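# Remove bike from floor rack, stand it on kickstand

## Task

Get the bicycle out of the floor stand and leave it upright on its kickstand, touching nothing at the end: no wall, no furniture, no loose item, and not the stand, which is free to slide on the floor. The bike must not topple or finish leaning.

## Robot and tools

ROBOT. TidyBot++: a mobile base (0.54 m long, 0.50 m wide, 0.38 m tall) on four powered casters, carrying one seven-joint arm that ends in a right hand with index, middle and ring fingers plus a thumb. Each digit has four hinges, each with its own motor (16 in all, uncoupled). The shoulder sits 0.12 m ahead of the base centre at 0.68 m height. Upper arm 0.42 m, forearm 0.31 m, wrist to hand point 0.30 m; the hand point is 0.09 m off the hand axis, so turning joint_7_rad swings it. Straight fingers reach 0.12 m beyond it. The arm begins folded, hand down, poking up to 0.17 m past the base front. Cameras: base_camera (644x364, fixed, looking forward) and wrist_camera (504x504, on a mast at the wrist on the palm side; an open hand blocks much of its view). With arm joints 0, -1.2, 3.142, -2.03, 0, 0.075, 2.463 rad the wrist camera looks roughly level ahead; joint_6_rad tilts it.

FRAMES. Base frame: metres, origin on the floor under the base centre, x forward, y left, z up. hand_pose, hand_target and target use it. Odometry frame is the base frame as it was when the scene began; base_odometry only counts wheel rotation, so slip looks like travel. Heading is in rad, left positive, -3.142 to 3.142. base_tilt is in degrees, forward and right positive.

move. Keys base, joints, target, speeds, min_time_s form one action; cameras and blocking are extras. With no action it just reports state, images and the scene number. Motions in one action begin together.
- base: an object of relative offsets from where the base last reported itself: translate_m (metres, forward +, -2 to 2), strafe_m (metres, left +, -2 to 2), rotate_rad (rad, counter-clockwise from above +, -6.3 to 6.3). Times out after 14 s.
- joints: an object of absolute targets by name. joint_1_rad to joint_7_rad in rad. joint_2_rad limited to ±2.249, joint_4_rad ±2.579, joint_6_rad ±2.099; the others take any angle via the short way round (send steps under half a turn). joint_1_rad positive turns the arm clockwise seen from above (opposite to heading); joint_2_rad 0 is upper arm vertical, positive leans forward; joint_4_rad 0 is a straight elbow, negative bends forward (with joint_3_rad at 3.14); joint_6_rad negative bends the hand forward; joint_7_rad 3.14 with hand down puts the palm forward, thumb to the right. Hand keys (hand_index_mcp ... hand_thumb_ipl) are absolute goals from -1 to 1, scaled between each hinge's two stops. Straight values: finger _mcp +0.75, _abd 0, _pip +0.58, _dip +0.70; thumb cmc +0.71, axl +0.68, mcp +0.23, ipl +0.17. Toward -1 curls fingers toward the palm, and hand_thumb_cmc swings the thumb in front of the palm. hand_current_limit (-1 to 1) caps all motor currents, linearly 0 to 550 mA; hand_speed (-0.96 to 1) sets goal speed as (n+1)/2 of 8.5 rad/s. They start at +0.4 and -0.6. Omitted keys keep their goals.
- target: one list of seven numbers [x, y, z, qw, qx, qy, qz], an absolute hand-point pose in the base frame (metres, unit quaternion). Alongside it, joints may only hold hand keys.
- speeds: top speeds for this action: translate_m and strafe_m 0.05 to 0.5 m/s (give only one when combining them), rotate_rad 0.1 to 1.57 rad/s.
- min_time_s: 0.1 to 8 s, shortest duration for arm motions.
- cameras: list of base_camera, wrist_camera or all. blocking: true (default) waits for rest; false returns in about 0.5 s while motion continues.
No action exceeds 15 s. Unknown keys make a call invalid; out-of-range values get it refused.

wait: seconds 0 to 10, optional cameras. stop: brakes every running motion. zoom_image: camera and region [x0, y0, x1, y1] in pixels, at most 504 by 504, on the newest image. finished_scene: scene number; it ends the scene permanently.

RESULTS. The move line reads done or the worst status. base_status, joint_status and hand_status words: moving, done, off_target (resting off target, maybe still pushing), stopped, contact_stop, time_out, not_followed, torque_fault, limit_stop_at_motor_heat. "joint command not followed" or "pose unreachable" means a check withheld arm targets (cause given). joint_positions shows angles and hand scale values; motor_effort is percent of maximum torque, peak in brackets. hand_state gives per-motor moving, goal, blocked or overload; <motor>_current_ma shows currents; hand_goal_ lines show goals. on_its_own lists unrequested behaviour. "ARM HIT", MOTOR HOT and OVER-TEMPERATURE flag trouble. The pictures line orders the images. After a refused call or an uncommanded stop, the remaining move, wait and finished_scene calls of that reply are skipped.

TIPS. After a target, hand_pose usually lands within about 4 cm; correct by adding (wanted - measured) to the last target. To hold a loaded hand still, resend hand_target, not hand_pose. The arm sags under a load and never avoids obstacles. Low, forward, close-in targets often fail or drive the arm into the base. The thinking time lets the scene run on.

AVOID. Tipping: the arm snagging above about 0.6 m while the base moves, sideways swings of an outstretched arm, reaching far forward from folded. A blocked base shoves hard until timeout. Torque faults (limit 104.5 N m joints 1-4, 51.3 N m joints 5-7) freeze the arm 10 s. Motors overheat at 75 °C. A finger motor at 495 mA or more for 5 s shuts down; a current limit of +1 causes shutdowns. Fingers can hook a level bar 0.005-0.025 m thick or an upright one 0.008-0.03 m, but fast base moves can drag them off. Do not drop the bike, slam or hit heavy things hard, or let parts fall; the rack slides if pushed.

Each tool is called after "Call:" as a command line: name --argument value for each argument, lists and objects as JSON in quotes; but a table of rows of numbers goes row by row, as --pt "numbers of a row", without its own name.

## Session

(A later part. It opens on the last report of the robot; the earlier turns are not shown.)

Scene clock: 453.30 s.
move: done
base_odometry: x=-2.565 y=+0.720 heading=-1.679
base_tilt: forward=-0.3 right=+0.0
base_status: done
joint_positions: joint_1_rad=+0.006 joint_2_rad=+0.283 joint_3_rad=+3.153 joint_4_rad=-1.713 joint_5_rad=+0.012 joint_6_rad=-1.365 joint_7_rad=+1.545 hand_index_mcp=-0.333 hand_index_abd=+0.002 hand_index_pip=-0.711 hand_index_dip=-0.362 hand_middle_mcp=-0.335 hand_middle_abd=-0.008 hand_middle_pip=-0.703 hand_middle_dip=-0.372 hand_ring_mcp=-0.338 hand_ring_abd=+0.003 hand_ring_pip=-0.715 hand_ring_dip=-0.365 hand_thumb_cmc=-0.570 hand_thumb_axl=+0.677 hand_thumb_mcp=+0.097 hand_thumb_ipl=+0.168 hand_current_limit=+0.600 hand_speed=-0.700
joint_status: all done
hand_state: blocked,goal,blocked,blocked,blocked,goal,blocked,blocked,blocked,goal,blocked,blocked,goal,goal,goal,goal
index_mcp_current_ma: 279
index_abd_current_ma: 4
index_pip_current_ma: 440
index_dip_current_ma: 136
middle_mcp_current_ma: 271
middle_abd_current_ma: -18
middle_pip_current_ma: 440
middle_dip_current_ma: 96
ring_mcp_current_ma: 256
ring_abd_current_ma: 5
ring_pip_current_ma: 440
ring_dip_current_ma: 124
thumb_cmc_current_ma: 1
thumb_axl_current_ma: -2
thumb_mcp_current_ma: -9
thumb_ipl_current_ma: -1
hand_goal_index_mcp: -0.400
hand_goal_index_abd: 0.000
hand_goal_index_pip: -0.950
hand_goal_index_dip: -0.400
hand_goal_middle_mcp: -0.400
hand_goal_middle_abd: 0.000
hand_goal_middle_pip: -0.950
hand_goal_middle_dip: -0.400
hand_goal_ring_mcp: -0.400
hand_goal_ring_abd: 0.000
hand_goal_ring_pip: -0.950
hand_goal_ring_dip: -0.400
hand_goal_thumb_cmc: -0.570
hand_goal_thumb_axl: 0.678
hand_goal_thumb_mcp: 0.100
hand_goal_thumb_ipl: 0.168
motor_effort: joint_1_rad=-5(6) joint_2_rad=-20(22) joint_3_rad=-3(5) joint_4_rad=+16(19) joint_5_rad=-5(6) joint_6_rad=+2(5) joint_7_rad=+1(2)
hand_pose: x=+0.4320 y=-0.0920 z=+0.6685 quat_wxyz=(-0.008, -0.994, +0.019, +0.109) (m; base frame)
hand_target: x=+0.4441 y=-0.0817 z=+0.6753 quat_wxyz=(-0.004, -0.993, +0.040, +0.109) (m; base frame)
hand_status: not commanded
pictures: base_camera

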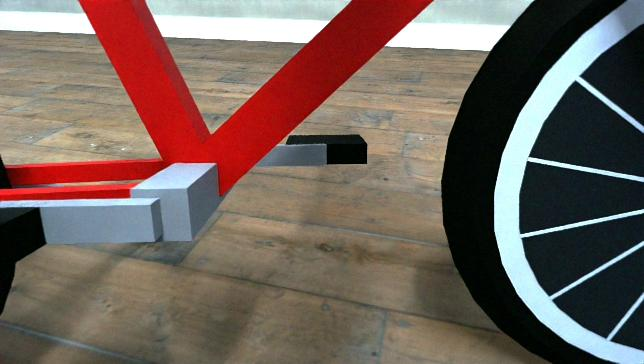

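Call:
move --base '{"translate_m": 0.02}' --speeds '{"translate_m": 0.05}' --cameras '["all"]'

Call:
zoom_image --camera "base_camera" --region '[0, 100, 300, 364]'

Scene clock: 459.50 s.
move: done
base_odometry: x=-2.567 y=+0.700 heading=-1.680
base_tilt: forward=-0.3 right=+0.0
base_status: done
joint_positions: joint_1_rad=+0.011 joint_2_rad=+0.285 joint_3_rad=+3.159 joint_4_rad=-1.712 joint_5_rad=+0.012 joint_6_rad=-1.377 joint_7_rad=+1.545 hand_index_mcp=-0.333 hand_index_abd=+0.002 hand_index_pip=-0.711 hand_index_dip=-0.362 hand_middle_mcp=-0.333 hand_middle_abd=-0.008 hand_middle_pip=-0.703 hand_middle_dip=-0.372 hand_ring_mcp=-0.338 hand_ring_abd=+0.003 hand_ring_pip=-0.714 hand_ring_dip=-0.366 hand_thumb_cmc=-0.570 hand_thumb_axl=+0.677 hand_thumb_mcp=+0.097 hand_thumb_ipl=+0.168 hand_current_limit=+0.600 hand_speed=-0.700
joint_status: not commanded
hand_state: blocked,goal,blocked,blocked,blocked,goal,blocked,blocked,blocked,goal,blocked,blocked,goal,goal,goal,goal
index_mcp_current_ma: 282
index_abd_current_ma: 4
index_pip_current_ma: 440
index_dip_current_ma: 136
middle_mcp_current_ma: 281
middle_abd_current_ma: -21
middle_pip_current_ma: 440
middle_dip_current_ma: 96
ring_mcp_current_ma: 256
ring_abd_current_ma: 6
ring_pip_current_ma: 440
ring_dip_current_ma: 121
thumb_cmc_current_ma: 0
thumb_axl_current_ma: -2
thumb_mcp_current_ma: -9
thumb_ipl_current_ma: -1
hand_goal_index_mcp: -0.400
hand_goal_index_abd: 0.000
hand_goal_index_pip: -0.950
hand_goal_index_dip: -0.400
hand_goal_middle_mcp: -0.400
hand_goal_middle_abd: 0.000
hand_goal_middle_pip: -0.950
hand_goal_middle_dip: -0.400
hand_goal_ring_mcp: -0.400
hand_goal_ring_abd: 0.000
hand_goal_ring_pip: -0.950
hand_goal_ring_dip: -0.400
hand_goal_thumb_cmc: -0.570
hand_goal_thumb_axl: 0.678
hand_goal_thumb_mcp: 0.100
hand_goal_thumb_ipl: 0.168
motor_effort: joint_1_rad=-6(7) joint_2_rad=-20(22) joint_3_rad=-4(6) joint_4_rad=+16(19) joint_5_rad=-5(6) joint_6_rad=+4(5) joint_7_rad=+2(3)
hand_pose: x=+0.4280 y=-0.0954 z=+0.6695 quat_wxyz=(-0.008, -0.993, +0.025, +0.116) (m; base frame)
hand_target: x=+0.4441 y=-0.0817 z=+0.6753 quat_wxyz=(-0.004, -0.993, +0.040, +0.109) (m; base frame)
hand_status: not commanded
pictures: base_camera, wrist_camera
camera_calibration:
wrist_camera: T_world_to_cam=[[-0.765087, -0.590825, 0.256063, 0.121552], [-0.207515, 0.602672, 0.770535, -0.417863], [-0.609573, 0.536389, -0.583701, 0.830569], [0, 0, 0, 1]] pos_world=[0.512578, -0.121858, 0.775657]

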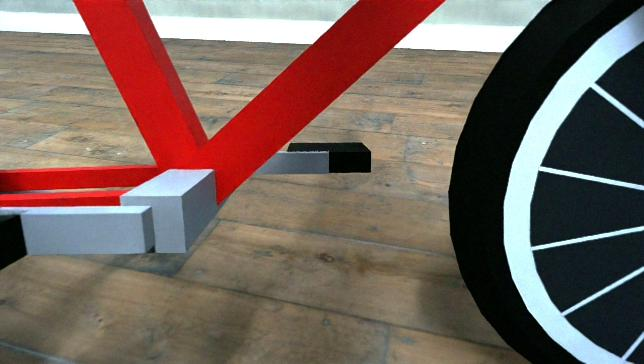

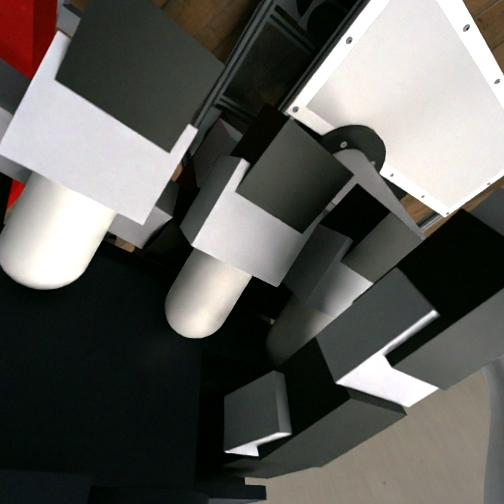

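Scaled by 1.680.

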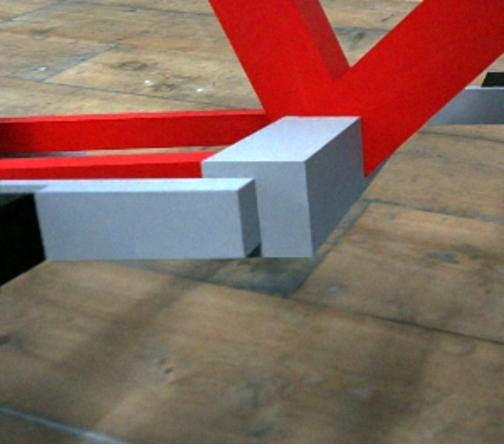

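Call:
move --base '{"translate_m": 0.02}' --speeds '{"translate_m": 0.05}' --joints '{"joint_6_rad": -1.43}' --cameras '["base_camera"]'

Scene clock: 466.17 s.
move: done
base_odometry: x=-2.570 y=+0.680 heading=-1.680
base_tilt: forward=-0.3 right=+0.0
base_status: done
joint_positions: joint_1_rad=+0.015 joint_2_rad=+0.290 joint_3_rad=+3.163 joint_4_rad=-1.709 joint_5_rad=+0.012 joint_6_rad=-1.400 joint_7_rad=+1.545 hand_index_mcp=-0.317 hand_index_abd=+0.001 hand_index_pip=-0.726 hand_index_dip=-0.362 hand_middle_mcp=-0.326 hand_middle_abd=-0.008 hand_middle_pip=-0.703 hand_middle_dip=-0.372 hand_ring_mcp=-0.344 hand_ring_abd=+0.003 hand_ring_pip=-0.708 hand_ring_dip=-0.366 hand_thumb_cmc=-0.570 hand_thumb_axl=+0.677 hand_thumb_mcp=+0.097 hand_thumb_ipl=+0.168 hand_current_limit=+0.600 hand_speed=-0.700
joint_status: all done
hand_state: blocked,goal,blocked,blocked,blocked,goal,blocked,blocked,blocked,goal,blocked,blocked,goal,goal,goal,goal
index_mcp_current_ma: 362
index_abd_current_ma: 3
index_pip_current_ma: 440
index_dip_current_ma: 136
middle_mcp_current_ma: 315
middle_abd_current_ma: -21
middle_pip_current_ma: 440
middle_dip_current_ma: 96
ring_mcp_current_ma: 228
ring_abd_current_ma: 7
ring_pip_current_ma: 440
ring_dip_current_ma: 121
thumb_cmc_current_ma: 0
thumb_axl_current_ma: -2
thumb_mcp_current_ma: -9
thumb_ipl_current_ma: -1
hand_goal_index_mcp: -0.400
hand_goal_index_abd: 0.000
hand_goal_index_pip: -0.950
hand_goal_index_dip: -0.400
hand_goal_middle_mcp: -0.400
hand_goal_middle_abd: 0.000
hand_goal_middle_pip: -0.950
hand_goal_middle_dip: -0.400
hand_goal_ring_mcp: -0.400
hand_goal_ring_abd: 0.000
hand_goal_ring_pip: -0.950
hand_goal_ring_dip: -0.400
hand_goal_thumb_cmc: -0.570
hand_goal_thumb_axl: 0.678
hand_goal_thumb_mcp: 0.100
hand_goal_thumb_ipl: 0.168
motor_effort: joint_1_rad=-7(8) joint_2_rad=-21(23) joint_3_rad=-5(7) joint_4_rad=+16(19) joint_5_rad=-6(8) joint_6_rad=+3(4) joint_7_rad=+2(3)
hand_pose: x=+0.4221 y=-0.0977 z=+0.6709 quat_wxyz=(-0.008, -0.991, +0.029, +0.128) (m; base frame)
hand_target: x=+0.4355 y=-0.0817 z=+0.6783 quat_wxyz=(-0.005, -0.991, +0.040, +0.124) (m; base frame)
hand_status: not commanded
pictures: base_camera

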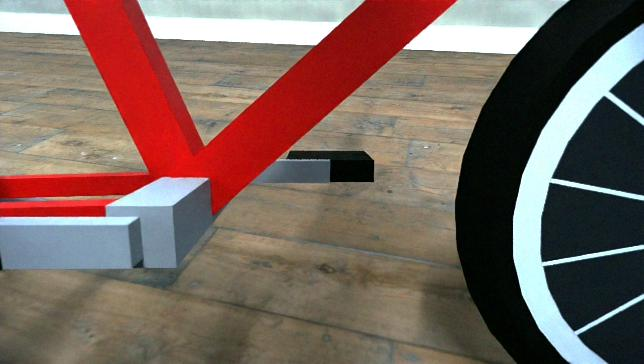

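Call:
move --joints '{"hand_speed": -0.9, "hand_index_pip": -0.6, "hand_middle_pip": -0.6, "hand_ring_pip": -0.6, "hand_index_mcp": -0.3, "hand_middle_mcp": -0.3, "hand_ring_mcp": -0.33}' --cameras '["all"]'

Scene clock: 491.70 s.
move: off_target
base_odometry: x=-2.570 y=+0.680 heading=-1.680
base_tilt: forward=-0.3 right=+0.0
base_status: not commanded
joint_positions: joint_1_rad=+0.015 joint_2_rad=+0.291 joint_3_rad=+3.163 joint_4_rad=-1.707 joint_5_rad=+0.012 joint_6_rad=-1.415 joint_7_rad=+1.545 hand_index_mcp=-0.277 hand_index_abd=-0.001 hand_index_pip=-0.588 hand_index_dip=-0.386 hand_middle_mcp=-0.280 hand_middle_abd=-0.008 hand_middle_pip=-0.588 hand_middle_dip=-0.385 hand_ring_mcp=-0.324 hand_ring_abd=+0.003 hand_ring_pip=-0.602 hand_ring_dip=-0.397 hand_thumb_cmc=-0.570 hand_thumb_axl=+0.677 hand_thumb_mcp=+0.097 hand_thumb_ipl=+0.168 hand_current_limit=+0.600 hand_speed=-0.900
joint_status: hand_index_mcp off_target (ended at -0.277, target -0.300); hand_middle_mcp off_target (ended at -0.280, target -0.300); the others done
hand_state: blocked,goal,goal,goal,blocked,goal,goal,goal,goal,goal,goal,goal,goal,goal,goal,goal
index_mcp_current_ma: 80
index_abd_current_ma: -2
index_pip_current_ma: 35
index_dip_current_ma: 42
middle_mcp_current_ma: 70
middle_abd_current_ma: -21
middle_pip_current_ma: 35
middle_dip_current_ma: 49
ring_mcp_current_ma: 17
ring_abd_current_ma: 6
ring_pip_current_ma: -5
ring_dip_current_ma: 7
thumb_cmc_current_ma: 0
thumb_axl_current_ma: -2
thumb_mcp_current_ma: -9
thumb_ipl_current_ma: -1
hand_goal_index_mcp: -0.300
hand_goal_index_abd: 0.000
hand_goal_index_pip: -0.600
hand_goal_index_dip: -0.400
hand_goal_middle_mcp: -0.300
hand_goal_middle_abd: 0.000
hand_goal_middle_pip: -0.600
hand_goal_middle_dip: -0.400
hand_goal_ring_mcp: -0.330
hand_goal_ring_abd: 0.000
hand_goal_ring_pip: -0.600
hand_goal_ring_dip: -0.400
hand_goal_thumb_cmc: -0.570
hand_goal_thumb_axl: 0.678
hand_goal_thumb_mcp: 0.100
hand_goal_thumb_ipl: 0.168
on_its_own: hand_index_dip moved -0.024 to your old target -0.400; hand_ring_dip moved -0.031 to your old target -0.400
motor_effort: joint_1_rad=-3(7) joint_2_rad=-21(22) joint_3_rad=-2(6) joint_4_rad=+17(18) joint_5_rad=-2(6) joint_6_rad=+4(5) joint_7_rad=+1(2)
hand_pose: x=+0.4183 y=-0.0976 z=+0.6725 quat_wxyz=(-0.008, -0.990, +0.029, +0.135) (m; base frame)
hand_target: x=+0.4355 y=-0.0817 z=+0.6783 quat_wxyz=(-0.005, -0.991, +0.040, +0.124) (m; base frame)
hand_status: not commanded
pictures: base_camera, wrist_camera
camera_calibration:
wrist_camera: T_world_to_cam=[[-0.759581, -0.584193, 0.285928, 0.0903324], [-0.172121, 0.604483, 0.777801, -0.440439], [-0.627225, 0.541589, -0.559706, 0.81928], [0, 0, 0, 1]] pos_world=[0.506679, -0.124703, 0.775301]

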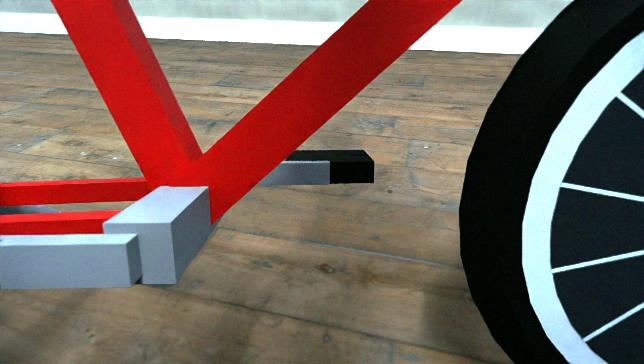

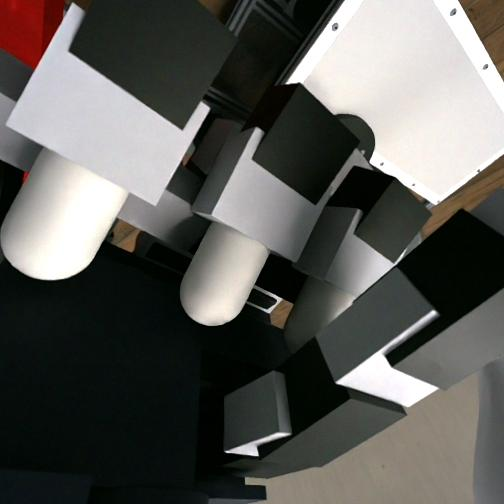

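Call:
move --joints '{"hand_index_pip": -0.1, "hand_middle_pip": -0.1, "hand_ring_pip": -0.1, "hand_index_dip": 0.2, "hand_middle_dip": 0.2, "hand_ring_dip": 0.2, "hand_thumb_cmc": 0.2}' --cameras '["all"]'

Scene clock: 502.83 s.
move: done
base_odometry: x=-2.570 y=+0.680 heading=-1.680
base_tilt: forward=-0.3 right=+0.0
base_status: not commanded
joint_positions: joint_1_rad=+0.015 joint_2_rad=+0.306 joint_3_rad=+3.162 joint_4_rad=-1.696 joint_5_rad=+0.012 joint_6_rad=-1.416 joint_7_rad=+1.545 hand_index_mcp=-0.269 hand_index_abd=-0.005 hand_index_pip=-0.094 hand_index_dip=+0.197 hand_middle_mcp=-0.282 hand_middle_abd=-0.005 hand_middle_pip=-0.101 hand_middle_dip=+0.197 hand_ring_mcp=-0.292 hand_ring_abd=-0.001 hand_ring_pip=-0.101 hand_ring_dip=+0.197 hand_thumb_cmc=+0.195 hand_thumb_axl=+0.675 hand_thumb_mcp=+0.097 hand_thumb_ipl=+0.168 hand_current_limit=+0.600 hand_speed=-0.900
joint_status: all done
hand_state: blocked,goal,goal,goal,goal,goal,goal,goal,blocked,goal,goal,goal,goal,goal,goal,goal
index_mcp_current_ma: 118
index_abd_current_ma: -11
index_pip_current_ma: 15
index_dip_current_ma: -7
middle_mcp_current_ma: 61
middle_abd_current_ma: -11
middle_pip_current_ma: -1
middle_dip_current_ma: -7
ring_mcp_current_ma: 148
ring_abd_current_ma: -2
ring_pip_current_ma: -1
ring_dip_current_ma: -7
thumb_cmc_current_ma: -13
thumb_axl_current_ma: -8
thumb_mcp_current_ma: -8
thumb_ipl_current_ma: -1
hand_goal_index_mcp: -0.300
hand_goal_index_abd: 0.000
hand_goal_index_pip: -0.100
hand_goal_index_dip: 0.200
hand_goal_middle_mcp: -0.300
hand_goal_middle_abd: 0.000
hand_goal_middle_pip: -0.100
hand_goal_middle_dip: 0.200
hand_goal_ring_mcp: -0.330
hand_goal_ring_abd: 0.000
hand_goal_ring_pip: -0.100
hand_goal_ring_dip: 0.200
hand_goal_thumb_cmc: 0.200
hand_goal_thumb_axl: 0.678
hand_goal_thumb_mcp: 0.100
hand_goal_thumb_ipl: 0.168
motor_effort: joint_1_rad=-2(4) joint_2_rad=-23(27) joint_3_rad=-1(3) joint_4_rad=+14(20) joint_5_rad=-1(3) joint_6_rad=-1(5) joint_7_rad=+0(1)
hand_pose: x=+0.4226 y=-0.0975 z=+0.6698 quat_wxyz=(-0.008, -0.990, +0.029, +0.138) (m; base frame)
hand_target: x=+0.4355 y=-0.0817 z=+0.6783 quat_wxyz=(-0.005, -0.991, +0.040, +0.124) (m; base frame)
hand_status: not commanded
pictures: base_camera, wrist_camera
camera_calibration:
wrist_camera: T_world_to_cam=[[-0.757816, -0.584681, 0.289591, 0.0912059], [-0.168721, 0.604346, 0.778652, -0.439677], [-0.630276, 0.541215, -0.556632, 0.819732], [0, 0, 0, 1]] pos_world=[0.511592, -0.124607, 0.772231]

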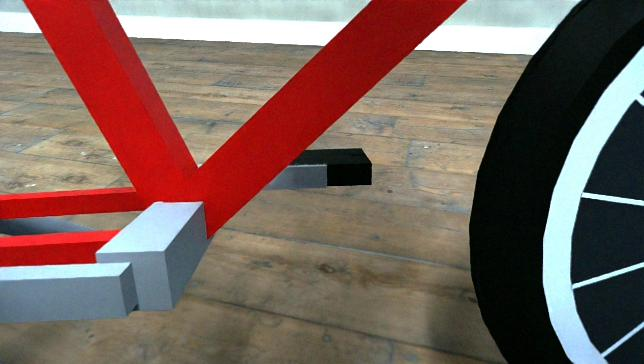

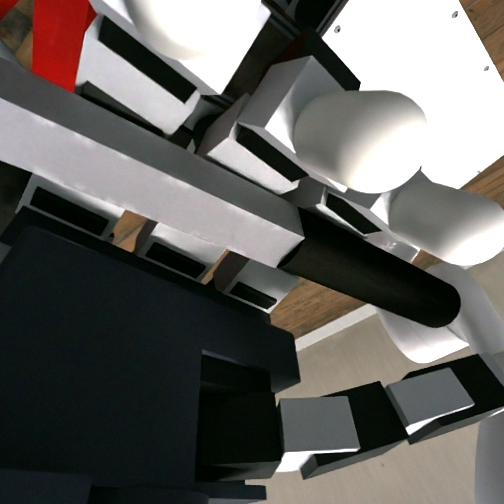

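Call:
move --joints '{"hand_index_pip": 0.4, "hand_middle_pip": 0.4, "hand_ring_pip": 0.4, "hand_index_dip": 0.6, "hand_middle_dip": 0.6, "hand_ring_dip": 0.6, "hand_index_mcp": -0.1, "hand_middle_mcp": -0.1, "hand_ring_mcp": -0.1, "hand_thumb_cmc": 0.6}' --cameras '["all"]'

Scene clock: 544.07 s.
move: done
base_odometry: x=-2.570 y=+0.680 heading=-1.680
base_tilt: forward=-0.3 right=+0.0
base_status: not commanded
joint_positions: joint_1_rad=+0.015 joint_2_rad=+0.306 joint_3_rad=+3.160 joint_4_rad=-1.682 joint_5_rad=+0.012 joint_6_rad=-1.416 joint_7_rad=+1.545 hand_index_mcp=-0.093 hand_index_abd=-0.005 hand_index_pip=+0.400 hand_index_dip=+0.597 hand_middle_mcp=-0.094 hand_middle_abd=-0.005 hand_middle_pip=+0.400 hand_middle_dip=+0.597 hand_ring_mcp=-0.093 hand_ring_abd=-0.001 hand_ring_pip=+0.400 hand_ring_dip=+0.597 hand_thumb_cmc=+0.597 hand_thumb_axl=+0.676 hand_thumb_mcp=+0.097 hand_thumb_ipl=+0.168 hand_current_limit=+0.600 hand_speed=-0.900
joint_status: all done
hand_state: goal,goal,goal,goal,goal,goal,goal,goal,goal,goal,goal,goal,goal,goal,goal,goal
index_mcp_current_ma: 21
index_abd_current_ma: -11
index_pip_current_ma: -1
index_dip_current_ma: -6
middle_mcp_current_ma: 16
middle_abd_current_ma: -11
middle_pip_current_ma: -1
middle_dip_current_ma: -6
ring_mcp_current_ma: 20
ring_abd_current_ma: -2
ring_pip_current_ma: -1
ring_dip_current_ma: -7
thumb_cmc_current_ma: -6
thumb_axl_current_ma: -7
thumb_mcp_current_ma: -8
thumb_ipl_current_ma: -1
hand_goal_index_mcp: -0.100
hand_goal_index_abd: 0.000
hand_goal_index_pip: 0.400
hand_goal_index_dip: 0.600
hand_goal_middle_mcp: -0.100
hand_goal_middle_abd: 0.000
hand_goal_middle_pip: 0.400
hand_goal_middle_dip: 0.600
hand_goal_ring_mcp: -0.100
hand_goal_ring_abd: 0.000
hand_goal_ring_pip: 0.400
hand_goal_ring_dip: 0.600
hand_goal_thumb_cmc: 0.600
hand_goal_thumb_axl: 0.678
hand_goal_thumb_mcp: 0.100
hand_goal_thumb_ipl: 0.168
motor_effort: joint_1_rad=+0(2) joint_2_rad=-21(24) joint_3_rad=+1(2) joint_4_rad=+12(14) joint_5_rad=+0(1) joint_6_rad=-1(2) joint_7_rad=+0(0)
hand_pose: x=+0.4285 y=-0.0970 z=+0.6723 quat_wxyz=(-0.008, -0.991, +0.028, +0.131) (m; base frame)
hand_target: x=+0.4355 y=-0.0817 z=+0.6783 quat_wxyz=(-0.005, -0.991, +0.040, +0.124) (m; base frame)
hand_status: not commanded
pictures: base_camera, wrist_camera
camera_calibration:
wrist_camera: T_world_to_cam=[[-0.760393, -0.586522, 0.278918, 0.103372], [-0.180919, 0.603752, 0.776371, -0.43422], [-0.623756, 0.539885, -0.565202, 0.827424], [0, 0, 0, 1]] pos_world=[0.516154, -0.123923, 0.775945]

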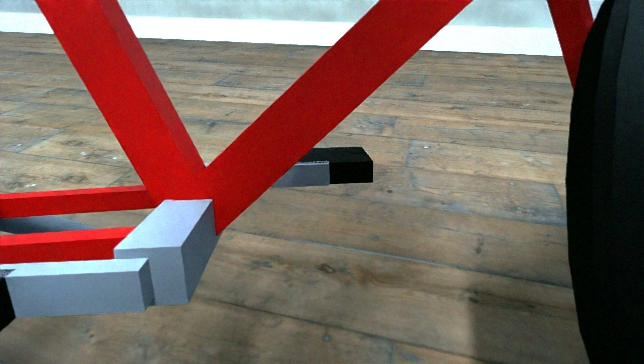

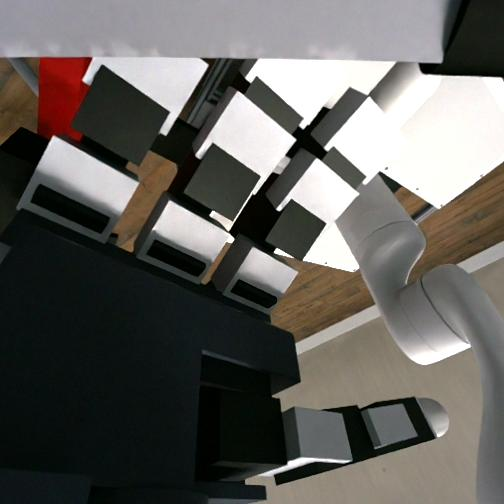

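Call:
move --joints '{"hand_index_mcp": 0.75, "hand_middle_mcp": 0.75, "hand_ring_mcp": 0.75, "hand_index_pip": 0.58, "hand_middle_pip": 0.58, "hand_ring_pip": 0.58, "hand_index_dip": 0.7, "hand_middle_dip": 0.7, "hand_ring_dip": 0.7}' --cameras '["all"]'

Scene clock: 556.00 s.
move: done
base_odometry: x=-2.570 y=+0.680 heading=-1.680
base_tilt: forward=-0.3 right=+0.0
base_status: not commanded
joint_positions: joint_1_rad=+0.015 joint_2_rad=+0.306 joint_3_rad=+3.160 joint_4_rad=-1.682 joint_5_rad=+0.012 joint_6_rad=-1.416 joint_7_rad=+1.545 hand_index_mcp=+0.745 hand_index_abd=-0.005 hand_index_pip=+0.579 hand_index_dip=+0.697 hand_middle_mcp=+0.746 hand_middle_abd=-0.005 hand_middle_pip=+0.579 hand_middle_dip=+0.697 hand_ring_mcp=+0.745 hand_ring_abd=-0.001 hand_ring_pip=+0.579 hand_ring_dip=+0.697 hand_thumb_cmc=+0.597 hand_thumb_axl=+0.676 hand_thumb_mcp=+0.097 hand_thumb_ipl=+0.168 hand_current_limit=+0.600 hand_speed=-0.900
joint_status: all done
hand_state: goal,goal,goal,goal,goal,goal,goal,goal,goal,goal,goal,goal,goal,goal,goal,goal
index_mcp_current_ma: -14
index_abd_current_ma: -11
index_pip_current_ma: -3
index_dip_current_ma: -7
middle_mcp_current_ma: -11
middle_abd_current_ma: -11
middle_pip_current_ma: -2
middle_dip_current_ma: -7
ring_mcp_current_ma: -13
ring_abd_current_ma: -2
ring_pip_current_ma: -2
ring_dip_current_ma: -7
thumb_cmc_current_ma: -6
thumb_axl_current_ma: -7
thumb_mcp_current_ma: -8
thumb_ipl_current_ma: -1
hand_goal_index_mcp: 0.750
hand_goal_index_abd: 0.000
hand_goal_index_pip: 0.580
hand_goal_index_dip: 0.700
hand_goal_middle_mcp: 0.750
hand_goal_middle_abd: 0.000
hand_goal_middle_pip: 0.580
hand_goal_middle_dip: 0.700
hand_goal_ring_mcp: 0.750
hand_goal_ring_abd: 0.000
hand_goal_ring_pip: 0.580
hand_goal_ring_dip: 0.700
hand_goal_thumb_cmc: 0.600
hand_goal_thumb_axl: 0.678
hand_goal_thumb_mcp: 0.100
hand_goal_thumb_ipl: 0.168
motor_effort: joint_1_rad=+0(1) joint_2_rad=-22(22) joint_3_rad=+0(1) joint_4_rad=+11(12) joint_5_rad=+0(1) joint_6_rad=-1(2) joint_7_rad=+0(0)
hand_pose: x=+0.4285 y=-0.0970 z=+0.6723 quat_wxyz=(-0.008, -0.991, +0.028, +0.131) (m; base frame)
hand_target: x=+0.4355 y=-0.0817 z=+0.6783 quat_wxyz=(-0.005, -0.991, +0.040, +0.124) (m; base frame)
hand_status: not commanded
pictures: base_camera, wrist_camera
camera_calibration:
wrist_camera: T_world_to_cam=[[-0.760393, -0.586522, 0.278918, 0.103372], [-0.180919, 0.603752, 0.776371, -0.43422], [-0.623756, 0.539885, -0.565202, 0.827424], [0, 0, 0, 1]] pos_world=[0.516154, -0.123923, 0.775945]

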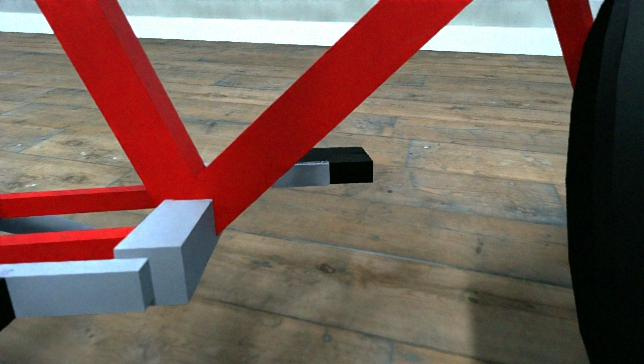

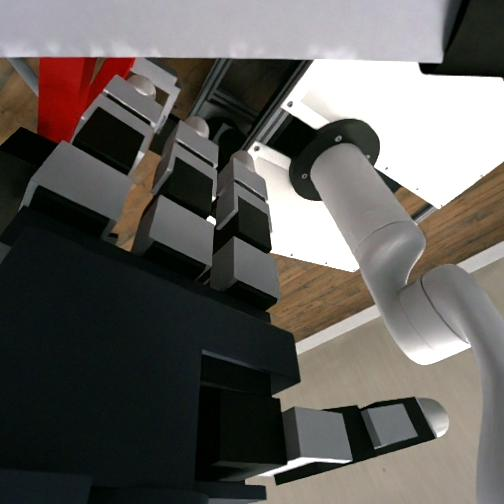

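Call:
move --joints '{"joint_2_rad": 0.061, "joint_4_rad": -1.312, "joint_6_rad": -2.0}' --min_time_s 3 --cameras '["all"]'

Scene clock: 576.63 s.
move: done
base_odometry: x=-2.570 y=+0.680 heading=-1.680
base_tilt: forward=-0.3 right=+0.0
base_status: not commanded
joint_positions: joint_1_rad=+0.015 joint_2_rad=+0.068 joint_3_rad=+3.160 joint_4_rad=-1.345 joint_5_rad=+0.012 joint_6_rad=-1.936 joint_7_rad=+1.545 hand_index_mcp=+0.745 hand_index_abd=-0.004 hand_index_pip=+0.579 hand_index_dip=+0.697 hand_middle_mcp=+0.746 hand_middle_abd=-0.005 hand_middle_pip=+0.579 hand_middle_dip=+0.697 hand_ring_mcp=+0.745 hand_ring_abd=-0.001 hand_ring_pip=+0.579 hand_ring_dip=+0.697 hand_thumb_cmc=+0.597 hand_thumb_axl=+0.676 hand_thumb_mcp=+0.097 hand_thumb_ipl=+0.168 hand_current_limit=+0.600 hand_speed=-0.900
joint_status: all done
hand_state: goal,goal,goal,goal,goal,goal,goal,goal,goal,goal,goal,goal,goal,goal,goal,goal
index_mcp_current_ma: -14
index_abd_current_ma: -10
index_pip_current_ma: -3
index_dip_current_ma: -7
middle_mcp_current_ma: -11
middle_abd_current_ma: -11
middle_pip_current_ma: -2
middle_dip_current_ma: -7
ring_mcp_current_ma: -13
ring_abd_current_ma: -2
ring_pip_current_ma: -2
ring_dip_current_ma: -7
thumb_cmc_current_ma: -6
thumb_axl_current_ma: -7
thumb_mcp_current_ma: -9
thumb_ipl_current_ma: -1
hand_goal_index_mcp: 0.750
hand_goal_index_abd: 0.000
hand_goal_index_pip: 0.580
hand_goal_index_dip: 0.700
hand_goal_middle_mcp: 0.750
hand_goal_middle_abd: 0.000
hand_goal_middle_pip: 0.580
hand_goal_middle_dip: 0.700
hand_goal_ring_mcp: 0.750
hand_goal_ring_abd: 0.000
hand_goal_ring_pip: 0.580
hand_goal_ring_dip: 0.700
hand_goal_thumb_cmc: 0.600
hand_goal_thumb_axl: 0.678
hand_goal_thumb_mcp: 0.100
hand_goal_thumb_ipl: 0.168
motor_effort: joint_1_rad=+0(1) joint_2_rad=-16(23) joint_3_rad=+1(2) joint_4_rad=+13(14) joint_5_rad=+0(1) joint_6_rad=-1(2) joint_7_rad=+0(1)
hand_pose: x=+0.3685 y=-0.0946 z=+0.8622 quat_wxyz=(-0.006, -0.994, +0.031, +0.104) (m; base frame)
hand_target: x=+0.3550 y=-0.0816 z=+0.8769 quat_wxyz=(-0.005, -0.992, +0.040, +0.115) (m; base frame)
hand_status: not commanded
pictures: base_camera, wrist_camera
camera_calibration:
wrist_camera: T_world_to_cam=[[-0.778596, -0.581567, 0.235728, 0.0505957], [-0.219086, 0.603931, 0.766335, -0.571185], [-0.588038, 0.54502, -0.597632, 0.911275], [0, 0, 0, 1]] pos_world=[0.450119, -0.122282, 0.970398]

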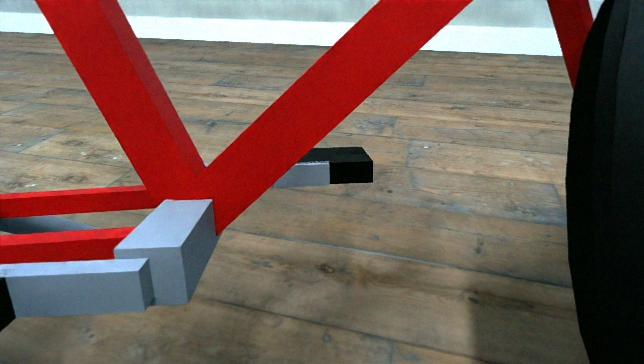

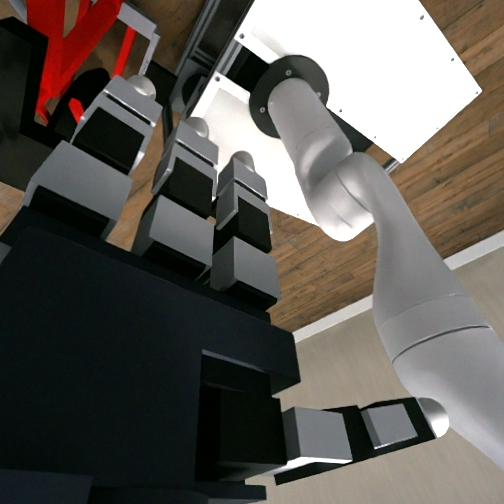

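Call:
move --base '{"translate_m": -0.5}' --speeds '{"translate_m": 0.15}' --cameras '["base_camera"]'

Call:
move --joints '{"joint_1_rad": -0.5, "joint_2_rad": -1.2, "joint_4_rad": -2.0, "joint_6_rad": -0.4, "joint_7_rad": 2.463}' --cameras '["all"]'

Scene clock: 594.43 s.
move: done
base_odometry: x=-2.515 y=+1.177 heading=-1.680
base_tilt: forward=-0.3 right=+0.0
base_status: done
joint_positions: joint_1_rad=+0.015 joint_2_rad=+0.059 joint_3_rad=+3.159 joint_4_rad=-1.345 joint_5_rad=+0.012 joint_6_rad=-1.943 joint_7_rad=+1.545 hand_index_mcp=+0.745 hand_index_abd=-0.004 hand_index_pip=+0.579 hand_index_dip=+0.697 hand_middle_mcp=+0.746 hand_middle_abd=-0.005 hand_middle_pip=+0.579 hand_middle_dip=+0.697 hand_ring_mcp=+0.745 hand_ring_abd=-0.001 hand_ring_pip=+0.579 hand_ring_dip=+0.697 hand_thumb_cmc=+0.598 hand_thumb_axl=+0.676 hand_thumb_mcp=+0.097 hand_thumb_ipl=+0.168 hand_current_limit=+0.600 hand_speed=-0.900
joint_status: not commanded
hand_state: goal,goal,goal,goal,goal,goal,goal,goal,goal,goal,goal,goal,goal,goal,goal,goal
index_mcp_current_ma: -13
index_abd_current_ma: -9
index_pip_current_ma: -3
index_dip_current_ma: -7
middle_mcp_current_ma: -10
middle_abd_current_ma: -10
middle_pip_current_ma: -2
middle_dip_current_ma: -7
ring_mcp_current_ma: -13
ring_abd_current_ma: -2
ring_pip_current_ma: -2
ring_dip_current_ma: -7
thumb_cmc_current_ma: -6
thumb_axl_current_ma: -7
thumb_mcp_current_ma: -9
thumb_ipl_current_ma: -1
hand_goal_index_mcp: 0.750
hand_goal_index_abd: 0.000
hand_goal_index_pip: 0.580
hand_goal_index_dip: 0.700
hand_goal_middle_mcp: 0.750
hand_goal_middle_abd: 0.000
hand_goal_middle_pip: 0.580
hand_goal_middle_dip: 0.700
hand_goal_ring_mcp: 0.750
hand_goal_ring_abd: 0.000
hand_goal_ring_pip: 0.580
hand_goal_ring_dip: 0.700
hand_goal_thumb_cmc: 0.600
hand_goal_thumb_axl: 0.678
hand_goal_thumb_mcp: 0.100
hand_goal_thumb_ipl: 0.168
motor_effort: joint_1_rad=-1(1) joint_2_rad=-15(19) joint_3_rad=+0(2) joint_4_rad=+13(13) joint_5_rad=-1(1) joint_6_rad=-1(2) joint_7_rad=+0(1)
hand_pose: x=+0.3650 y=-0.0944 z=+0.8650 quat_wxyz=(-0.006, -0.994, +0.031, +0.103) (m; base frame)
hand_target: x=+0.3550 y=-0.0816 z=+0.8769 quat_wxyz=(-0.005, -0.992, +0.040, +0.115) (m; base frame)
hand_status: not commanded
pictures: base_camera

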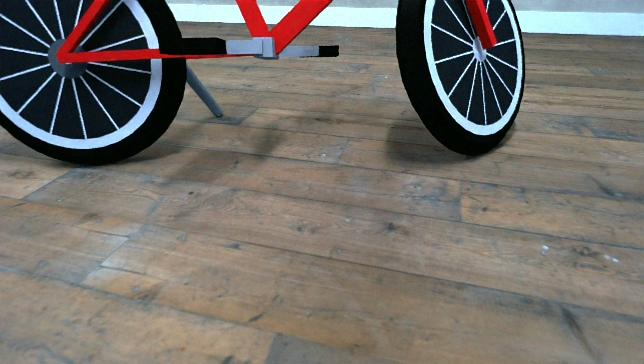

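Scene clock: 597.37 s.
move: done
base_odometry: x=-2.515 y=+1.177 heading=-1.680
base_tilt: forward=-0.3 right=+0.0
base_status: not commanded
joint_positions: joint_1_rad=-0.473 joint_2_rad=-1.185 joint_3_rad=+3.159 joint_4_rad=-1.963 joint_5_rad=+0.012 joint_6_rad=-0.479 joint_7_rad=+2.379 hand_index_mcp=+0.755 hand_index_abd=+0.000 hand_index_pip=+0.579 hand_index_dip=+0.697 hand_middle_mcp=+0.754 hand_middle_abd=+0.000 hand_middle_pip=+0.579 hand_middle_dip=+0.697 hand_ring_mcp=+0.755 hand_ring_abd=+0.000 hand_ring_pip=+0.579 hand_ring_dip=+0.697 hand_thumb_cmc=+0.604 hand_thumb_axl=+0.676 hand_thumb_mcp=+0.100 hand_thumb_ipl=+0.168 hand_current_limit=+0.600 hand_speed=-0.900
joint_status: all done
hand_state: goal,goal,goal,goal,goal,goal,goal,goal,goal,goal,goal,goal,goal,goal,goal,goal
index_mcp_current_ma: 15
index_abd_current_ma: 1
index_pip_current_ma: -2
index_dip_current_ma: -7
middle_mcp_current_ma: 11
middle_abd_current_ma: 1
middle_pip_current_ma: -2
middle_dip_current_ma: -7
ring_mcp_current_ma: 14
ring_abd_current_ma: 1
ring_pip_current_ma: -2
ring_dip_current_ma: -7
thumb_cmc_current_ma: 10
thumb_axl_current_ma: -5
thumb_mcp_current_ma: -1
thumb_ipl_current_ma: -1
hand_goal_index_mcp: 0.750
hand_goal_index_abd: 0.000
hand_goal_index_pip: 0.580
hand_goal_index_dip: 0.700
hand_goal_middle_mcp: 0.750
hand_goal_middle_abd: 0.000
hand_goal_middle_pip: 0.580
hand_goal_middle_dip: 0.700
hand_goal_ring_mcp: 0.750
hand_goal_ring_abd: 0.000
hand_goal_ring_pip: 0.580
hand_goal_ring_dip: 0.700
hand_goal_thumb_cmc: 0.600
hand_goal_thumb_axl: 0.678
hand_goal_thumb_mcp: 0.100
hand_goal_thumb_ipl: 0.168
motor_effort: joint_1_rad=+0(2) joint_2_rad=+16(17) joint_3_rad=+0(2) joint_4_rad=+14(17) joint_5_rad=-1(1) joint_6_rad=+9(10) joint_7_rad=+0(2)
hand_pose: x=+0.2483 y=-0.0283 z=+1.2001 quat_wxyz=(-0.139, -0.476, -0.345, -0.797) (m; base frame)
hand_target: x=+0.2363 y=-0.0156 z=+1.2109 quat_wxyz=(-0.161, -0.433, -0.362, -0.810) (m; base frame)
hand_status: not commanded
pictures: base_camera, wrist_camera
camera_calibration:
wrist_camera: T_world_to_cam=[[0.403549, -0.909495, -0.0998388, 0.0158143], [-0.458163, -0.106417, -0.882475, 1.12142], [0.791982, 0.401864, -0.459641, 0.494029], [0, 0, 0, 1]] pos_world=[0.11615, -0.0648111, 1.21828]

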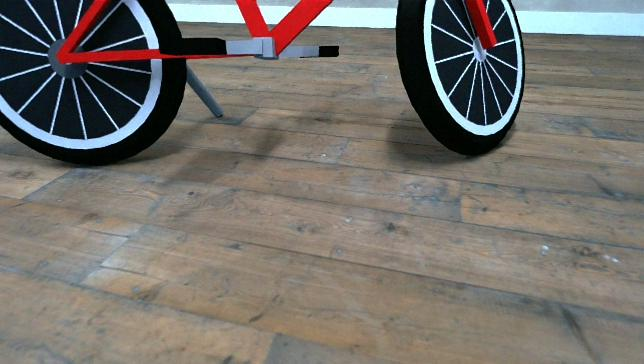

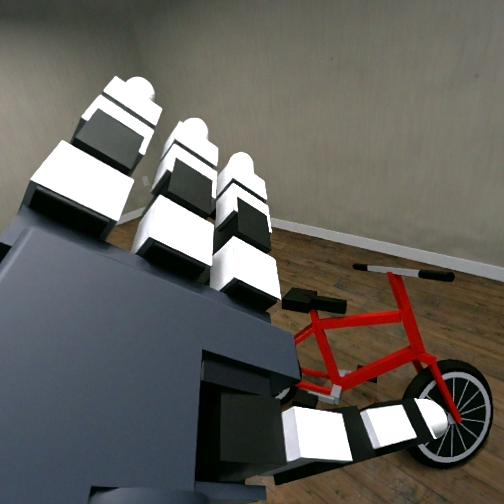

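Call:
move --base '{"rotate_rad": 0.6}' --cameras '["all"]'

Scene clock: 602.63 s.
move: done
base_odometry: x=-2.515 y=+1.177 heading=-1.079
base_tilt: forward=-0.3 right=+0.0
base_status: done
joint_positions: joint_1_rad=-0.479 joint_2_rad=-1.185 joint_3_rad=+3.159 joint_4_rad=-1.965 joint_5_rad=+0.012 joint_6_rad=-0.477 joint_7_rad=+2.380 hand_index_mcp=+0.756 hand_index_abd=+0.000 hand_index_pip=+0.579 hand_index_dip=+0.697 hand_middle_mcp=+0.755 hand_middle_abd=+0.000 hand_middle_pip=+0.579 hand_middle_dip=+0.697 hand_ring_mcp=+0.756 hand_ring_abd=+0.000 hand_ring_pip=+0.579 hand_ring_dip=+0.697 hand_thumb_cmc=+0.604 hand_thumb_axl=+0.676 hand_thumb_mcp=+0.100 hand_thumb_ipl=+0.168 hand_current_limit=+0.600 hand_speed=-0.900
joint_status: not commanded
hand_state: goal,goal,goal,goal,goal,goal,goal,goal,goal,goal,goal,goal,goal,goal,goal,goal
index_mcp_current_ma: 17
index_abd_current_ma: 1
index_pip_current_ma: -2
index_dip_current_ma: -7
middle_mcp_current_ma: 13
middle_abd_current_ma: 1
middle_pip_current_ma: -2
middle_dip_current_ma: -7
ring_mcp_current_ma: 16
ring_abd_current_ma: 1
ring_pip_current_ma: -2
ring_dip_current_ma: -7
thumb_cmc_current_ma: 11
thumb_axl_current_ma: -4
thumb_mcp_current_ma: 0
thumb_ipl_current_ma: -1
hand_goal_index_mcp: 0.750
hand_goal_index_abd: 0.000
hand_goal_index_pip: 0.580
hand_goal_index_dip: 0.700
hand_goal_middle_mcp: 0.750
hand_goal_middle_abd: 0.000
hand_goal_middle_pip: 0.580
hand_goal_middle_dip: 0.700
hand_goal_ring_mcp: 0.750
hand_goal_ring_abd: 0.000
hand_goal_ring_pip: 0.580
hand_goal_ring_dip: 0.700
hand_goal_thumb_cmc: 0.600
hand_goal_thumb_axl: 0.678
hand_goal_thumb_mcp: 0.100
hand_goal_thumb_ipl: 0.168
motor_effort: joint_1_rad=-1(2) joint_2_rad=+16(17) joint_3_rad=+0(2) joint_4_rad=+14(15) joint_5_rad=+0(1) joint_6_rad=+9(9) joint_7_rad=+0(1)
hand_pose: x=+0.2485 y=-0.0273 z=+1.2002 quat_wxyz=(-0.137, -0.474, -0.347, -0.798) (m; base frame)
hand_target: x=+0.2363 y=-0.0156 z=+1.2109 quat_wxyz=(-0.161, -0.433, -0.362, -0.810) (m; base frame)
hand_status: not commanded
pictures: base_camera, wrist_camera
camera_calibration:
wrist_camera: T_world_to_cam=[[0.409097, -0.907125, -0.0988077, 0.0140848], [-0.456079, -0.109484, -0.883179, 1.12207], [0.790336, 0.40637, -0.45851, 0.492709], [0, 0, 0, 1]] pos_world=[0.116583, -0.0645971, 1.21829]

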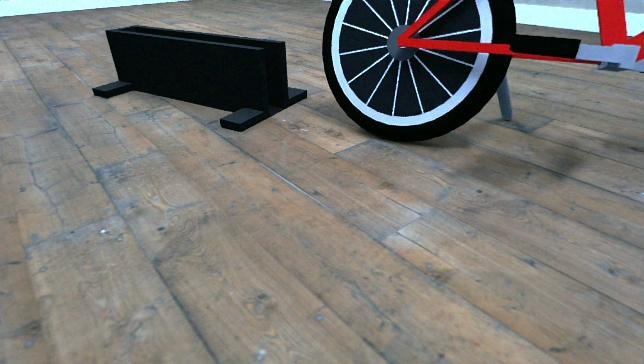

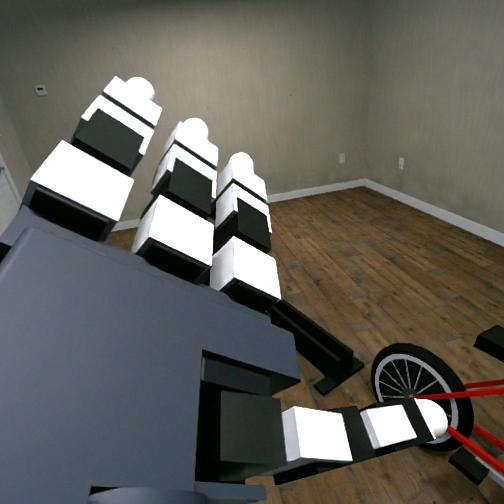

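The rack is clear of the bike, with a gap to the rear wheel, and the bike is standing on its kickstand.

Call:
finished_scene --scene 2

The scene is finished: the task was done.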